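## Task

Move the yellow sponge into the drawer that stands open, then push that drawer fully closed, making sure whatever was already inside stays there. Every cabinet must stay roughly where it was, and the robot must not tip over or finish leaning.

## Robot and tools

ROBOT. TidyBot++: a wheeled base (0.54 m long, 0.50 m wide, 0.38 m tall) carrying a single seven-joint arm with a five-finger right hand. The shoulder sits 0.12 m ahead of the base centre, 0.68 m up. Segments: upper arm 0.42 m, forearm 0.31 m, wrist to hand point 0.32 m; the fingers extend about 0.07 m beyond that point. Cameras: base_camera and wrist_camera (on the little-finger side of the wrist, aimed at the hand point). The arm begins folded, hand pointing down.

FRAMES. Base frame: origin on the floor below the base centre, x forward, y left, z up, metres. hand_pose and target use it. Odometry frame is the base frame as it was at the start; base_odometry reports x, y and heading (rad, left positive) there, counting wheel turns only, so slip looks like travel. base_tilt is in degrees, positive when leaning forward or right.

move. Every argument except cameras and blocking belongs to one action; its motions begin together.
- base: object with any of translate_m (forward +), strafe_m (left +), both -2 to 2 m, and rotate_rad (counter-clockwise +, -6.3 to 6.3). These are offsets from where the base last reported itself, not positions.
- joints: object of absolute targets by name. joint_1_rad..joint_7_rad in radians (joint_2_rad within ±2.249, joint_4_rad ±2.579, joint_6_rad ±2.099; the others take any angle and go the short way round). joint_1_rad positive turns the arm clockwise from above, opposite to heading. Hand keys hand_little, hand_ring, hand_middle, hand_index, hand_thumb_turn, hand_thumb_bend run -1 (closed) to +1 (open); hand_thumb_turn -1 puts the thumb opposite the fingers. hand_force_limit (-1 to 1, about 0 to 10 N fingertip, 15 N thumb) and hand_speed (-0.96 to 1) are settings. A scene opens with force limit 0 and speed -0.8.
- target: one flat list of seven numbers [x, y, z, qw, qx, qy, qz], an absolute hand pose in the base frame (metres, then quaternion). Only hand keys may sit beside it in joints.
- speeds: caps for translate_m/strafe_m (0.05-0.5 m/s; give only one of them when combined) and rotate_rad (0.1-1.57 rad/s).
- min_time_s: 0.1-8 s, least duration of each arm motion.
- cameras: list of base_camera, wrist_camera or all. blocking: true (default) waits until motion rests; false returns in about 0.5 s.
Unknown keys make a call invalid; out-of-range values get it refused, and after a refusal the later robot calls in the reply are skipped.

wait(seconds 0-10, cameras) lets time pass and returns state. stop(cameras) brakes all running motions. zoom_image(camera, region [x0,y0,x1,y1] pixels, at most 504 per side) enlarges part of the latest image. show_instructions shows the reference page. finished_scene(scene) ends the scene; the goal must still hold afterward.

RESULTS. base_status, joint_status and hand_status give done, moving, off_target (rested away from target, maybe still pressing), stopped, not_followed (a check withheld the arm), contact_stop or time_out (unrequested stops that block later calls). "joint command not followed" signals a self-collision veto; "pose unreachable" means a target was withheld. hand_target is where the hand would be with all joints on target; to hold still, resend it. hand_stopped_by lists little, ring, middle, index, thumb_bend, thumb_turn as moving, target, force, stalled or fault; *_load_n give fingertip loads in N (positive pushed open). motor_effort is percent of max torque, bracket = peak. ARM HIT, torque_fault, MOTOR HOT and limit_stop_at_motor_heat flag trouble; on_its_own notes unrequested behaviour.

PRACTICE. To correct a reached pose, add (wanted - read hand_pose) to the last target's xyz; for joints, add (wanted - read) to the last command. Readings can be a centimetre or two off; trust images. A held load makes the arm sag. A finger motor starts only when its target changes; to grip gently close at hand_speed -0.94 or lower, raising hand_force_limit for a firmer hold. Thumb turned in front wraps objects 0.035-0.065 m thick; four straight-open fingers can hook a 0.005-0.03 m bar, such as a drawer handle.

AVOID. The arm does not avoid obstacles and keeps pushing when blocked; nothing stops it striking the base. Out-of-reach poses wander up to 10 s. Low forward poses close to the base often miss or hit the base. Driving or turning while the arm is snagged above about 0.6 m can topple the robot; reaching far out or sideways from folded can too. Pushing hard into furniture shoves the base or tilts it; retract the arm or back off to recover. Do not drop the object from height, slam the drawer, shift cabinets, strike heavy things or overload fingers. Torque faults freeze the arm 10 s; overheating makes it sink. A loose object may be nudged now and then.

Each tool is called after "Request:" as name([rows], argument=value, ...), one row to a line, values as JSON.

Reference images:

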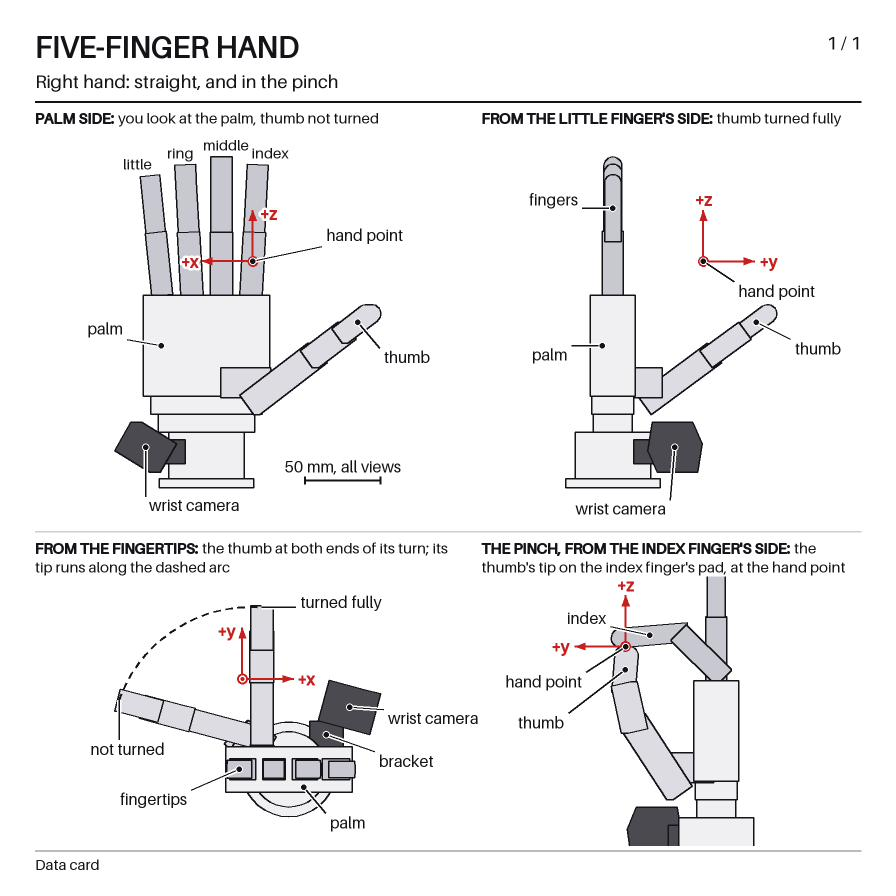

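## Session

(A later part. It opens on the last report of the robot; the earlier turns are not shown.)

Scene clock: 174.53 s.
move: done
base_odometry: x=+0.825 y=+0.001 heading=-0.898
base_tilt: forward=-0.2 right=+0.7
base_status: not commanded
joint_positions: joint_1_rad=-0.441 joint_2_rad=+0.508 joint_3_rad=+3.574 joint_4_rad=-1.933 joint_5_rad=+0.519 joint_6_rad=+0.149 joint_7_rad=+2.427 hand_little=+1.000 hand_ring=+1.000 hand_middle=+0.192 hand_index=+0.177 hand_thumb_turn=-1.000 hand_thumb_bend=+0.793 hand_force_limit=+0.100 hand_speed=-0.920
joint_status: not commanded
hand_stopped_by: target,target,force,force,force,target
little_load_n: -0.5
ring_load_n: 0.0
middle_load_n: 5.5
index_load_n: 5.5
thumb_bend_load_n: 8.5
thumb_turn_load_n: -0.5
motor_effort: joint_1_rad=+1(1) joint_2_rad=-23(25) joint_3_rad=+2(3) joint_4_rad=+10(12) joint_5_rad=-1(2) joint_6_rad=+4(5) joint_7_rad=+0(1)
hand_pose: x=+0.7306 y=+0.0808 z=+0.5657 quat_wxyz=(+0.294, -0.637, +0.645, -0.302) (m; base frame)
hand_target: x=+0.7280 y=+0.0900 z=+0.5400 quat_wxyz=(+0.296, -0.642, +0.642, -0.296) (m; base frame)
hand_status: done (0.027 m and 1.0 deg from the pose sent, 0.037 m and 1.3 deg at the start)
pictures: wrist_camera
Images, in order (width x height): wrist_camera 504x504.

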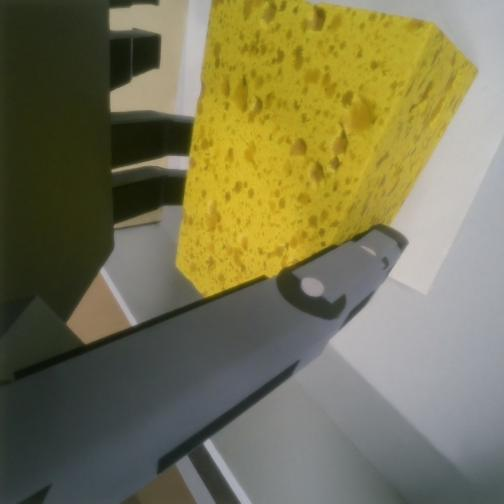

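Request:
move(joints={"hand_speed":-0.5,"hand_index":0.6,"hand_middle":0.6,"hand_thumb_bend":1.0}, cameras=["wrist_camera"])

Scene clock: 176.80 s.
move: done
base_odometry: x=+0.825 y=+0.001 heading=-0.898
base_tilt: forward=-0.2 right=+0.8
base_status: not commanded
joint_positions: joint_1_rad=-0.442 joint_2_rad=+0.517 joint_3_rad=+3.574 joint_4_rad=-1.937 joint_5_rad=+0.519 joint_6_rad=+0.150 joint_7_rad=+2.427 hand_little=+1.000 hand_ring=+1.000 hand_middle=+0.600 hand_index=+0.600 hand_thumb_turn=-1.000 hand_thumb_bend=+1.000 hand_force_limit=+0.100 hand_speed=-0.500
joint_status: all done
hand_stopped_by: target,target,target,target,target,target
little_load_n: 0.0
ring_load_n: 0.0
middle_load_n: 0.0
index_load_n: 0.0
thumb_bend_load_n: 0.0
thumb_turn_load_n: 0.0
motor_effort: joint_1_rad=+0(1) joint_2_rad=-25(25) joint_3_rad=+3(3) joint_4_rad=+11(11) joint_5_rad=-2(2) joint_6_rad=+5(5) joint_7_rad=+0(1)
hand_pose: x=+0.7280 y=+0.0804 z=+0.5593 quat_wxyz=(+0.290, -0.639, +0.646, -0.300) (m; base frame)
hand_target: x=+0.7280 y=+0.0900 z=+0.5400 quat_wxyz=(+0.296, -0.642, +0.642, -0.296) (m; base frame)
hand_status: not commanded
pictures: wrist_camera
Images, in order (width x height): wrist_camera 504x504.

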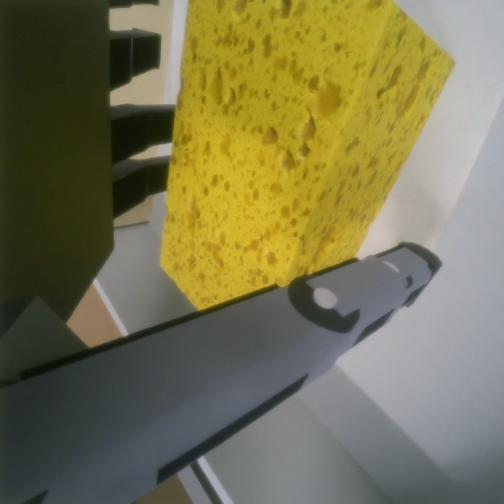

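Request:
move(target=[0.728, 0.09, 0.66, 0.2962, -0.6414, 0.6414, -0.2962], min_time_s=2)

Request:
move(target=[0.62, 0.05, 0.85, 0.2962, -0.6414, 0.6414, -0.2962], min_time_s=2)

Request:
move(target=[0.42, 0.05, 0.90, 0, 0, 1, 0], joints={"hand_speed":0.3,"hand_index":1,"hand_middle":1,"hand_thumb_turn":1}, min_time_s=2, cameras=["all"])

Scene clock: 183.10 s.
move: done
base_odometry: x=+0.825 y=+0.001 heading=-0.898
base_tilt: forward=-0.2 right=+0.8
base_status: not commanded
joint_positions: joint_1_rad=-0.094 joint_2_rad=+0.358 joint_3_rad=+3.067 joint_4_rad=-1.816 joint_5_rad=+0.651 joint_6_rad=-0.140 joint_7_rad=+2.399 hand_little=+1.000 hand_ring=+1.000 hand_middle=+0.600 hand_index=+0.600 hand_thumb_turn=-1.000 hand_thumb_bend=+1.000 hand_force_limit=+0.100 hand_speed=-0.500
joint_status: not commanded
hand_stopped_by: target,target,target,target,target,target
little_load_n: 0.0
ring_load_n: 0.0
middle_load_n: 0.0
index_load_n: 0.0
thumb_bend_load_n: 0.0
thumb_turn_load_n: 0.5
motor_effort: joint_1_rad=+1(1) joint_2_rad=-24(26) joint_3_rad=-1(3) joint_4_rad=+13(14) joint_5_rad=-1(2) joint_6_rad=+4(5) joint_7_rad=+0(2)
hand_pose: x=+0.7214 y=+0.1110 z=+0.6427 quat_wxyz=(+0.312, -0.649, +0.638, -0.274) (m; base frame)
hand_target: x=+0.7280 y=+0.0900 z=+0.6600 quat_wxyz=(+0.296, -0.642, +0.642, -0.296) (m; base frame)
hand_status: done (0.028 m and 3.3 deg from the pose sent, 0.101 m and 1.1 deg at the start)
pictures: none

Scene clock: 185.73 s.
move: done
base_odometry: x=+0.825 y=+0.001 heading=-0.898
base_tilt: forward=-0.2 right=+0.7
base_status: not commanded
joint_positions: joint_1_rad=-0.098 joint_2_rad=-0.035 joint_3_rad=+3.180 joint_4_rad=-1.647 joint_5_rad=+0.151 joint_6_rad=-0.642 joint_7_rad=+2.989 hand_little=+1.000 hand_ring=+1.000 hand_middle=+0.600 hand_index=+0.600 hand_thumb_turn=-1.000 hand_thumb_bend=+1.000 hand_force_limit=+0.100 hand_speed=-0.500
joint_status: not commanded
hand_stopped_by: target,target,target,target,target,target
little_load_n: 0.0
ring_load_n: 0.0
middle_load_n: 0.0
index_load_n: 0.0
thumb_bend_load_n: 0.0
thumb_turn_load_n: 0.0
motor_effort: joint_1_rad=+1(1) joint_2_rad=-15(26) joint_3_rad=+0(1) joint_4_rad=+16(16) joint_5_rad=+0(1) joint_6_rad=+6(6) joint_7_rad=+0(1)
hand_pose: x=+0.6325 y=+0.0351 z=+0.8403 quat_wxyz=(+0.291, -0.632, +0.642, -0.320) (m; base frame)
hand_target: x=+0.6200 y=+0.0500 z=+0.8500 quat_wxyz=(+0.296, -0.642, +0.642, -0.296) (m; base frame)
hand_status: done (0.022 m and 3.0 deg from the pose sent, 0.239 m and 3.3 deg at the start)
pictures: none

Scene clock: 188.40 s.
move: done
base_odometry: x=+0.825 y=+0.001 heading=-0.898
base_tilt: forward=-0.2 right=+0.7
base_status: not commanded
joint_positions: joint_1_rad=-0.022 joint_2_rad=-0.037 joint_3_rad=+3.180 joint_4_rad=-1.264 joint_5_rad=+0.077 joint_6_rad=-1.893 joint_7_rad=+1.666 hand_little=+1.000 hand_ring=+1.000 hand_middle=+1.000 hand_index=+1.000 hand_thumb_turn=+1.000 hand_thumb_bend=+1.000 hand_force_limit=+0.100 hand_speed=+0.300
joint_status: all done
hand_stopped_by: target,target,target,target,target,target
little_load_n: 0.0
ring_load_n: 0.5
middle_load_n: 0.0
index_load_n: 0.0
thumb_bend_load_n: -0.5
thumb_turn_load_n: 0.0
motor_effort: joint_1_rad=+1(1) joint_2_rad=-11(15) joint_3_rad=+0(1) joint_4_rad=+12(16) joint_5_rad=+0(1) joint_6_rad=+0(6) joint_7_rad=+0(2)
hand_pose: x=+0.4337 y=+0.0347 z=+0.8832 quat_wxyz=(+0.009, -0.027, +0.999, -0.036) (m; base frame)
hand_target: x=+0.4200 y=+0.0500 z=+0.9000 quat_wxyz=(+0.000, +0.000, +1.000, +0.000) (m; base frame)
hand_status: done (0.027 m and 5.3 deg from the pose sent, 0.221 m and 100.0 deg at the start)
pictures: base_camera, wrist_camera
Images, in order (width x height): base_camera 644x364, wrist_camera 504x504.

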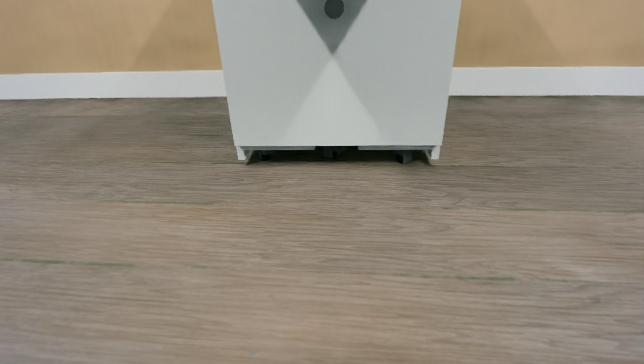

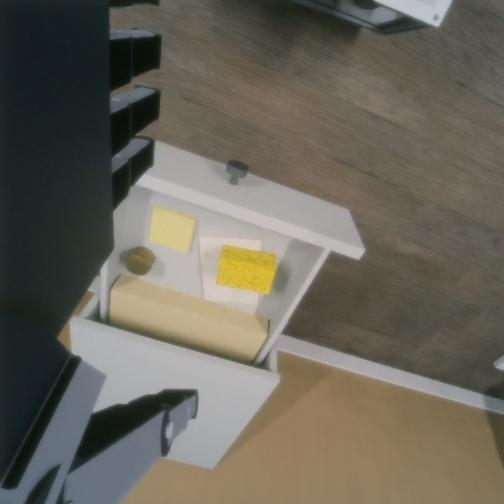

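Request:
move(target=[0.45, 0.14, 0.75, 0, 0, 1, 0], base={"translate_m":-0.10}, joints={"hand_index":-0.6,"hand_middle":-0.6,"hand_ring":-0.6,"hand_little":-0.6,"hand_thumb_turn":-1}, min_time_s=1.5)

Request:
move(target=[0.535, 0.145, 0.40, 0, 0, 1, 0], min_time_s=2.5, cameras=["all"])

Scene clock: 196.00 s.
move: done
base_odometry: x=+0.762 y=+0.079 heading=-0.898
base_tilt: forward=-0.3 right=+0.8
base_status: done
joint_positions: joint_1_rad=-0.128 joint_2_rad=-0.030 joint_3_rad=+3.043 joint_4_rad=-1.649 joint_5_rad=+0.072 joint_6_rad=-1.543 joint_7_rad=+1.372 hand_little=-0.600 hand_ring=-0.600 hand_middle=-0.600 hand_index=-0.600 hand_thumb_turn=-1.000 hand_thumb_bend=+1.000 hand_force_limit=+0.100 hand_speed=+0.300
joint_status: all done
hand_stopped_by: target,target,target,target,target,target
little_load_n: 0.0
ring_load_n: 0.0
middle_load_n: 0.0
index_load_n: 0.0
thumb_bend_load_n: 0.0
thumb_turn_load_n: 0.0
motor_effort: joint_1_rad=+0(1) joint_2_rad=-12(16) joint_3_rad=+0(2) joint_4_rad=+13(14) joint_5_rad=-1(2) joint_6_rad=+0(1) joint_7_rad=+0(1)
hand_pose: x=+0.4391 y=+0.1059 z=+0.7611 quat_wxyz=(-0.002, -0.015, +0.999, -0.039) (m; base frame)
hand_target: x=+0.4500 y=+0.1400 z=+0.7500 quat_wxyz=(+0.000, +0.000, +1.000, +0.000) (m; base frame)
hand_status: done (0.037 m and 4.7 deg from the pose sent, 0.171 m and 5.3 deg at the start)
pictures: none

Scene clock: 199.13 s.
move: done
base_odometry: x=+0.762 y=+0.079 heading=-0.898
base_tilt: forward=-0.2 right=+0.8
base_status: not commanded
joint_positions: joint_1_rad=-0.219 joint_2_rad=+0.646 joint_3_rad=+3.161 joint_4_rad=-2.017 joint_5_rad=+0.023 joint_6_rad=-0.494 joint_7_rad=+1.373 hand_little=-0.600 hand_ring=-0.600 hand_middle=-0.600 hand_index=-0.600 hand_thumb_turn=-1.000 hand_thumb_bend=+1.000 hand_force_limit=+0.100 hand_speed=+0.300
joint_status: not commanded
hand_stopped_by: target,target,target,target,target,target
little_load_n: 0.0
ring_load_n: 0.0
middle_load_n: 0.0
index_load_n: 0.0
thumb_bend_load_n: 0.0
thumb_turn_load_n: 0.0
motor_effort: joint_1_rad=+1(1) joint_2_rad=-24(26) joint_3_rad=-1(1) joint_4_rad=+5(13) joint_5_rad=-1(1) joint_6_rad=+0(1) joint_7_rad=+0(1)
hand_pose: x=+0.5343 y=+0.1352 z=+0.4149 quat_wxyz=(-0.006, -0.013, +1.000, -0.013) (m; base frame)
hand_target: x=+0.5350 y=+0.1450 z=+0.4000 quat_wxyz=(+0.000, +0.000, +1.000, +0.000) (m; base frame)
hand_status: done (0.018 m and 2.2 deg from the pose sent, 0.376 m and 4.7 deg at the start)
pictures: base_camera, wrist_camera
Images, in order (width x height): base_camera 644x364, wrist_camera 504x504.

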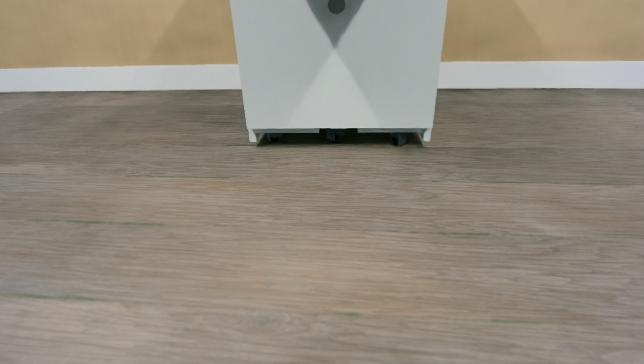

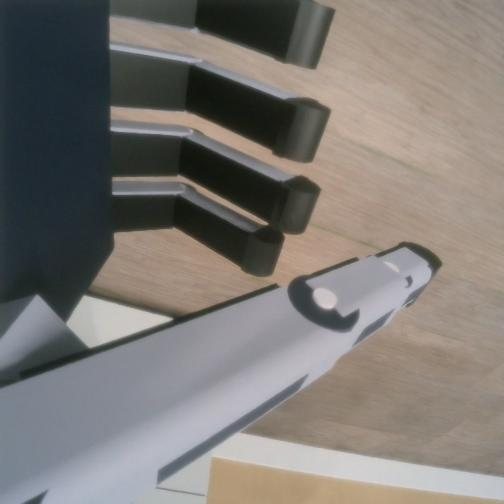

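Request:
move(base={"translate_m":0.34}, speeds={"translate_m":0.08}, cameras=["all"])

Scene clock: 204.60 s.
move: done
base_odometry: x=+0.974 y=-0.187 heading=-0.898
base_tilt: forward=-0.2 right=+0.7
base_status: done
joint_positions: joint_1_rad=-0.228 joint_2_rad=+0.646 joint_3_rad=+3.165 joint_4_rad=-2.042 joint_5_rad=+0.017 joint_6_rad=-0.484 joint_7_rad=+1.375 hand_little=-0.600 hand_ring=-0.600 hand_middle=-0.600 hand_index=-0.600 hand_thumb_turn=-1.000 hand_thumb_bend=+1.000 hand_force_limit=+0.100 hand_speed=+0.300
joint_status: not commanded
hand_stopped_by: target,target,target,target,target,target
little_load_n: 0.0
ring_load_n: 0.0
middle_load_n: 0.0
index_load_n: 0.0
thumb_bend_load_n: 0.0
thumb_turn_load_n: 0.0
motor_effort: joint_1_rad=+0(3) joint_2_rad=-23(25) joint_3_rad=+0(1) joint_4_rad=+6(9) joint_5_rad=-1(1) joint_6_rad=+1(3) joint_7_rad=+1(2)
hand_pose: x=+0.5224 y=+0.1351 z=+0.4108 quat_wxyz=(-0.013, -0.014, +1.000, -0.014) (m; base frame)
hand_target: x=+0.5350 y=+0.1450 z=+0.4000 quat_wxyz=(+0.000, +0.000, +1.000, +0.000) (m; base frame)
hand_status: not commanded
pictures: base_camera, wrist_camera
Images, in order (width x height): base_camera 644x364, wrist_camera 504x504.

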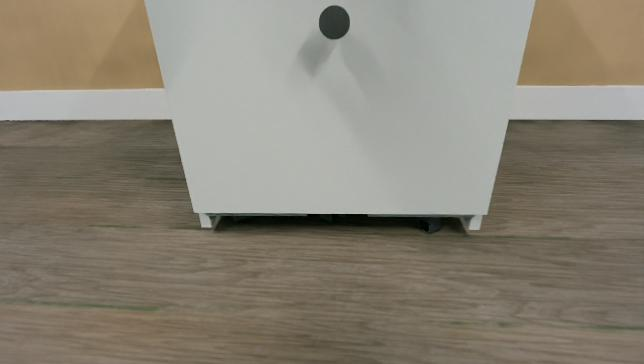

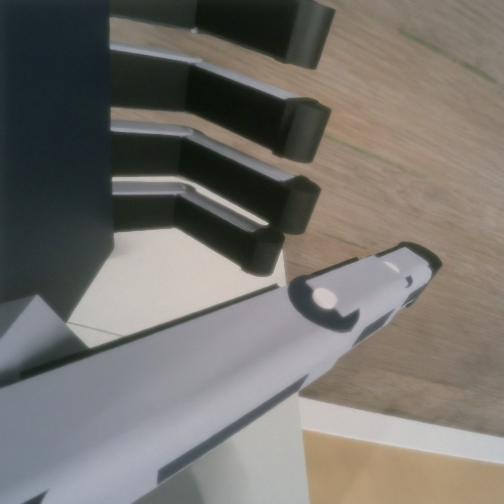

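Request:
move(base={"translate_m":0.03}, speeds={"translate_m":0.05})

Request:
move(base={"translate_m":0.02}, speeds={"translate_m":0.05}, cameras=["base_camera"])

Scene clock: 207.10 s.
move: done
base_odometry: x=+0.993 y=-0.211 heading=-0.898
base_tilt: forward=-0.2 right=+0.7
base_status: done
joint_positions: joint_1_rad=-0.230 joint_2_rad=+0.646 joint_3_rad=+3.166 joint_4_rad=-2.049 joint_5_rad=+0.015 joint_6_rad=-0.481 joint_7_rad=+1.375 hand_little=-0.600 hand_ring=-0.600 hand_middle=-0.600 hand_index=-0.600 hand_thumb_turn=-1.000 hand_thumb_bend=+1.000 hand_force_limit=+0.100 hand_speed=+0.300
joint_status: not commanded
hand_stopped_by: target,target,target,target,target,target
little_load_n: 0.0
ring_load_n: 0.0
middle_load_n: 0.0
index_load_n: 0.5
thumb_bend_load_n: 0.0
thumb_turn_load_n: 0.0
motor_effort: joint_1_rad=+1(2) joint_2_rad=-24(25) joint_3_rad=+0(2) joint_4_rad=+7(11) joint_5_rad=+0(1) joint_6_rad=+1(3) joint_7_rad=+0(2)
hand_pose: x=+0.5194 y=+0.1350 z=+0.4098 quat_wxyz=(-0.014, -0.014, +1.000, -0.014) (m; base frame)
hand_target: x=+0.5350 y=+0.1450 z=+0.4000 quat_wxyz=(+0.000, +0.000, +1.000, +0.000) (m; base frame)
hand_status: not commanded
pictures: none

Scene clock: 208.00 s.
move: done
base_odometry: x=+1.005 y=-0.227 heading=-0.899
base_tilt: forward=-0.2 right=+0.7
base_status: done
joint_positions: joint_1_rad=-0.231 joint_2_rad=+0.646 joint_3_rad=+3.167 joint_4_rad=-2.052 joint_5_rad=+0.014 joint_6_rad=-0.479 joint_7_rad=+1.375 hand_little=-0.600 hand_ring=-0.600 hand_middle=-0.600 hand_index=-0.600 hand_thumb_turn=-1.000 hand_thumb_bend=+1.000 hand_force_limit=+0.100 hand_speed=+0.300
joint_status: not commanded
hand_stopped_by: target,target,target,target,target,target
little_load_n: 0.0
ring_load_n: 0.0
middle_load_n: 0.0
index_load_n: 0.0
thumb_bend_load_n: 0.0
thumb_turn_load_n: 0.0
motor_effort: joint_1_rad=+1(3) joint_2_rad=-24(25) joint_3_rad=+0(2) joint_4_rad=+6(12) joint_5_rad=-1(1) joint_6_rad=+1(5) joint_7_rad=+1(3)
hand_pose: x=+0.5182 y=+0.1352 z=+0.4093 quat_wxyz=(-0.015, -0.014, +1.000, -0.014) (m; base frame)
hand_target: x=+0.5350 y=+0.1450 z=+0.4000 quat_wxyz=(+0.000, +0.000, +1.000, +0.000) (m; base frame)
hand_status: not commanded
pictures: base_camera
Images, in order (width x height): base_camera 644x364.

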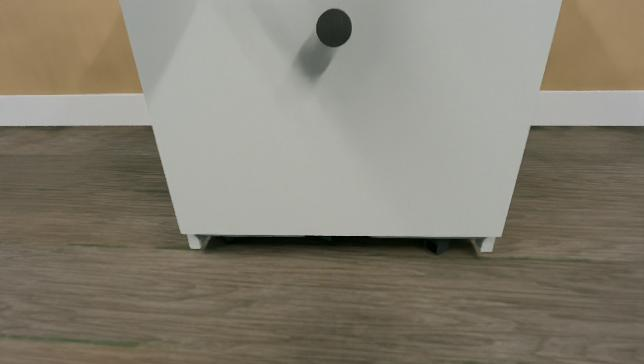

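Request:
move(base={"translate_m":0.02}, speeds={"translate_m":0.05})

Request:
move(base={"translate_m":0.015}, speeds={"translate_m":0.05}, cameras=["base_camera"])

Scene clock: 210.77 s.
move: done
base_odometry: x=+1.018 y=-0.243 heading=-0.899
base_tilt: forward=-0.2 right=+0.7
base_status: done
joint_positions: joint_1_rad=-0.232 joint_2_rad=+0.646 joint_3_rad=+3.167 joint_4_rad=-2.054 joint_5_rad=+0.014 joint_6_rad=-0.477 joint_7_rad=+1.375 hand_little=-0.600 hand_ring=-0.600 hand_middle=-0.600 hand_index=-0.600 hand_thumb_turn=-1.000 hand_thumb_bend=+1.000 hand_force_limit=+0.100 hand_speed=+0.300
joint_status: not commanded
hand_stopped_by: target,target,target,target,target,target
little_load_n: 0.0
ring_load_n: 0.0
middle_load_n: 0.0
index_load_n: 0.0
thumb_bend_load_n: 0.0
thumb_turn_load_n: 0.0
motor_effort: joint_1_rad=+1(3) joint_2_rad=-23(25) joint_3_rad=+0(2) joint_4_rad=+6(12) joint_5_rad=-1(1) joint_6_rad=+1(4) joint_7_rad=+1(2)
hand_pose: x=+0.5168 y=+0.1352 z=+0.4088 quat_wxyz=(-0.016, -0.014, +1.000, -0.014) (m; base frame)
hand_target: x=+0.5350 y=+0.1450 z=+0.4000 quat_wxyz=(+0.000, +0.000, +1.000, +0.000) (m; base frame)
hand_status: not commanded
pictures: none

Scene clock: 211.70 s.
move: done
base_odometry: x=+1.027 y=-0.255 heading=-0.899
base_tilt: forward=-0.2 right=+0.7
base_status: done
joint_positions: joint_1_rad=-0.235 joint_2_rad=+0.647 joint_3_rad=+3.168 joint_4_rad=-2.060 joint_5_rad=+0.002 joint_6_rad=-0.476 joint_7_rad=+1.375 hand_little=-0.600 hand_ring=-0.600 hand_middle=-0.600 hand_index=-0.600 hand_thumb_turn=-1.000 hand_thumb_bend=+1.000 hand_force_limit=+0.100 hand_speed=+0.300
joint_status: not commanded
hand_stopped_by: target,target,target,target,target,target
little_load_n: 0.0
ring_load_n: 0.0
middle_load_n: 0.0
index_load_n: 0.0
thumb_bend_load_n: -0.5
thumb_turn_load_n: 0.0
motor_effort: joint_1_rad=+1(5) joint_2_rad=-23(25) joint_3_rad=+0(4) joint_4_rad=+7(17) joint_5_rad=+0(2) joint_6_rad=+2(9) joint_7_rad=+1(2)
hand_pose: x=+0.5132 y=+0.1368 z=+0.4077 quat_wxyz=(-0.019, -0.010, +1.000, -0.012) (m; base frame)
hand_target: x=+0.5350 y=+0.1450 z=+0.4000 quat_wxyz=(+0.000, +0.000, +1.000, +0.000) (m; base frame)
hand_status: not commanded
pictures: base_camera
Images, in order (width x height): base_camera 644x364.

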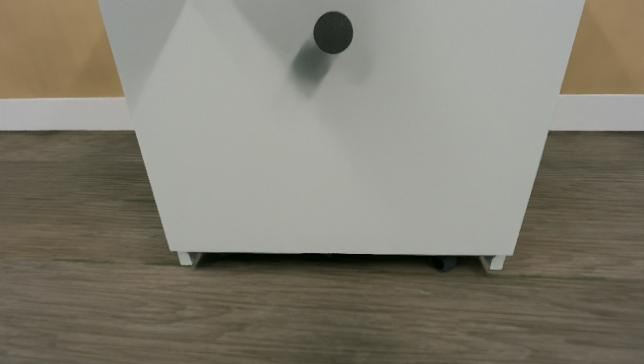

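Request:
move(base={"translate_m":0.02}, speeds={"translate_m":0.05}, cameras=["base_camera"])

Scene clock: 213.57 s.
move: done
base_odometry: x=+1.039 y=-0.270 heading=-0.900
base_tilt: forward=-0.2 right=+0.7
base_status: done
joint_positions: joint_1_rad=-0.242 joint_2_rad=+0.648 joint_3_rad=+3.166 joint_4_rad=-2.103 joint_5_rad=-0.001 joint_6_rad=-0.476 joint_7_rad=+1.375 hand_little=-0.600 hand_ring=-0.600 hand_middle=-0.600 hand_index=-0.600 hand_thumb_turn=-1.000 hand_thumb_bend=+1.000 hand_force_limit=+0.100 hand_speed=+0.300
joint_status: not commanded
hand_stopped_by: target,target,target,target,target,target
little_load_n: 0.0
ring_load_n: 0.0
middle_load_n: 0.0
index_load_n: 0.0
thumb_bend_load_n: 0.0
thumb_turn_load_n: 0.0
motor_effort: joint_1_rad=+3(4) joint_2_rad=-23(24) joint_3_rad=+2(3) joint_4_rad=+14(18) joint_5_rad=+1(2) joint_6_rad=+7(9) joint_7_rad=+1(2)
hand_pose: x=+0.4866 y=+0.1346 z=+0.4013 quat_wxyz=(-0.040, -0.013, +0.999, -0.016) (m; base frame)
hand_target: x=+0.5350 y=+0.1450 z=+0.4000 quat_wxyz=(+0.000, +0.000, +1.000, +0.000) (m; base frame)
hand_status: not commanded
pictures: base_camera
Images, in order (width x height): base_camera 644x364.

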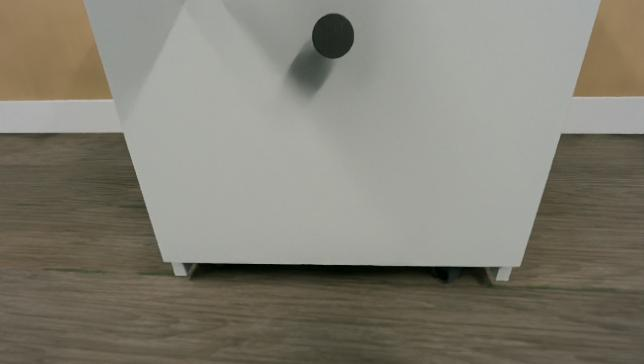

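Request:
move(base={"translate_m":-0.30}, speeds={"translate_m":0.2})

Request:
move(target=[0.42, 0.05, 0.88, 0, 0, 1, 0], joints={"hand_thumb_turn":1,"hand_index":1,"hand_middle":1,"hand_ring":1,"hand_little":1}, min_time_s=2, cameras=["all"])

Request:
zoom_image(camera="wrist_camera", region=[50, 150, 350, 450])

Scene clock: 217.47 s.
move: done
base_odometry: x=+0.852 y=-0.035 heading=-0.900
base_tilt: forward=-0.2 right=+0.8
base_status: done
joint_positions: joint_1_rad=-0.240 joint_2_rad=+0.653 joint_3_rad=+3.172 joint_4_rad=-2.043 joint_5_rad=-0.006 joint_6_rad=-0.459 joint_7_rad=+1.375 hand_little=-0.600 hand_ring=-0.600 hand_middle=-0.600 hand_index=-0.600 hand_thumb_turn=-1.000 hand_thumb_bend=+1.000 hand_force_limit=+0.100 hand_speed=+0.300
joint_status: not commanded
hand_stopped_by: target,target,target,target,target,target
little_load_n: 0.0
ring_load_n: 0.0
middle_load_n: 0.0
index_load_n: 0.0
thumb_bend_load_n: 0.0
thumb_turn_load_n: 0.0
motor_effort: joint_1_rad=+1(3) joint_2_rad=-23(26) joint_3_rad=+0(2) joint_4_rad=+5(13) joint_5_rad=-1(1) joint_6_rad=+0(6) joint_7_rad=+1(1)
hand_pose: x=+0.5278 y=+0.1411 z=+0.4089 quat_wxyz=(-0.005, -0.008, +1.000, -0.009) (m; base frame)
hand_target: x=+0.5350 y=+0.1450 z=+0.4000 quat_wxyz=(+0.000, +0.000, +1.000, +0.000) (m; base frame)
hand_status: not commanded
pictures: none

Scene clock: 220.17 s.
move: done
base_odometry: x=+0.853 y=-0.036 heading=-0.900
base_tilt: forward=-0.2 right=+0.8
base_status: not commanded
joint_positions: joint_1_rad=-0.022 joint_2_rad=-0.064 joint_3_rad=+3.172 joint_4_rad=-1.345 joint_5_rad=-0.006 joint_6_rad=-1.826 joint_7_rad=+1.554 hand_little=+1.000 hand_ring=+1.000 hand_middle=+1.000 hand_index=+1.000 hand_thumb_turn=+1.000 hand_thumb_bend=+1.000 hand_force_limit=+0.100 hand_speed=+0.300
joint_status: all done
hand_stopped_by: target,target,target,target,target,target
little_load_n: 0.0
ring_load_n: 0.0
middle_load_n: 0.0
index_load_n: 0.0
thumb_bend_load_n: 0.0
thumb_turn_load_n: 0.0
motor_effort: joint_1_rad=+1(1) joint_2_rad=-11(26) joint_3_rad=+0(1) joint_4_rad=+13(13) joint_5_rad=-1(1) joint_6_rad=+0(1) joint_7_rad=+1(1)
hand_pose: x=+0.4369 y=+0.0601 z=+0.8713 quat_wxyz=(+0.017, +0.012, +1.000, +0.004) (m; base frame)
hand_target: x=+0.4200 y=+0.0500 z=+0.8800 quat_wxyz=(+0.000, +0.000, +1.000, +0.000) (m; base frame)
hand_status: done (0.022 m and 2.4 deg from the pose sent, 0.492 m and 1.4 deg at the start)
pictures: base_camera, wrist_camera
Images, in order (width x height): base_camera 644x364, wrist_camera 504x504.

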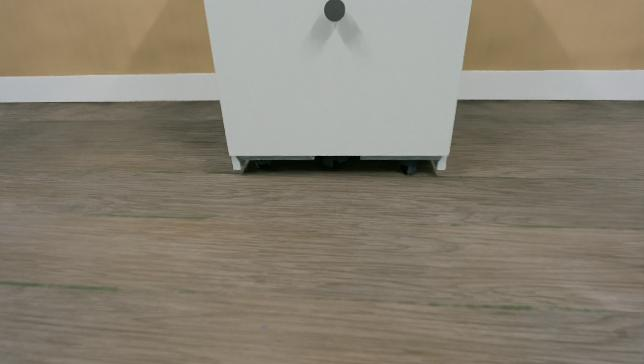

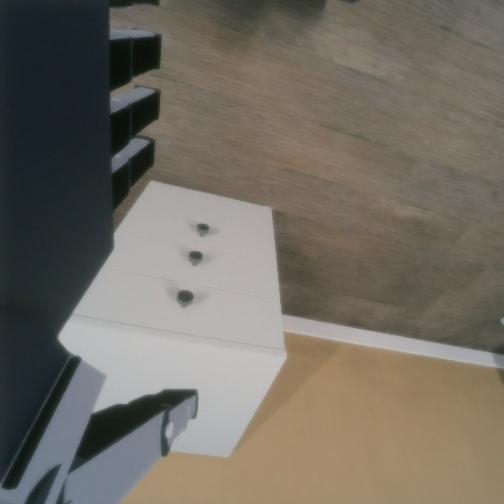

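Scaled by 1.680 from the camera's 504x504 image, which has a finer 720x720 frame.

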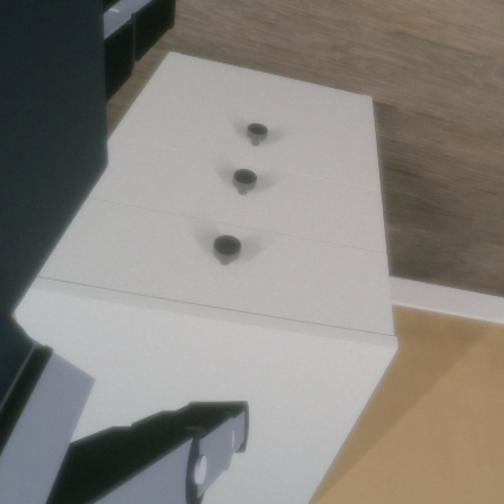

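Closed. On to scene 3.

Request:
finished_scene(scene=2)

The scene is finished: the task was done.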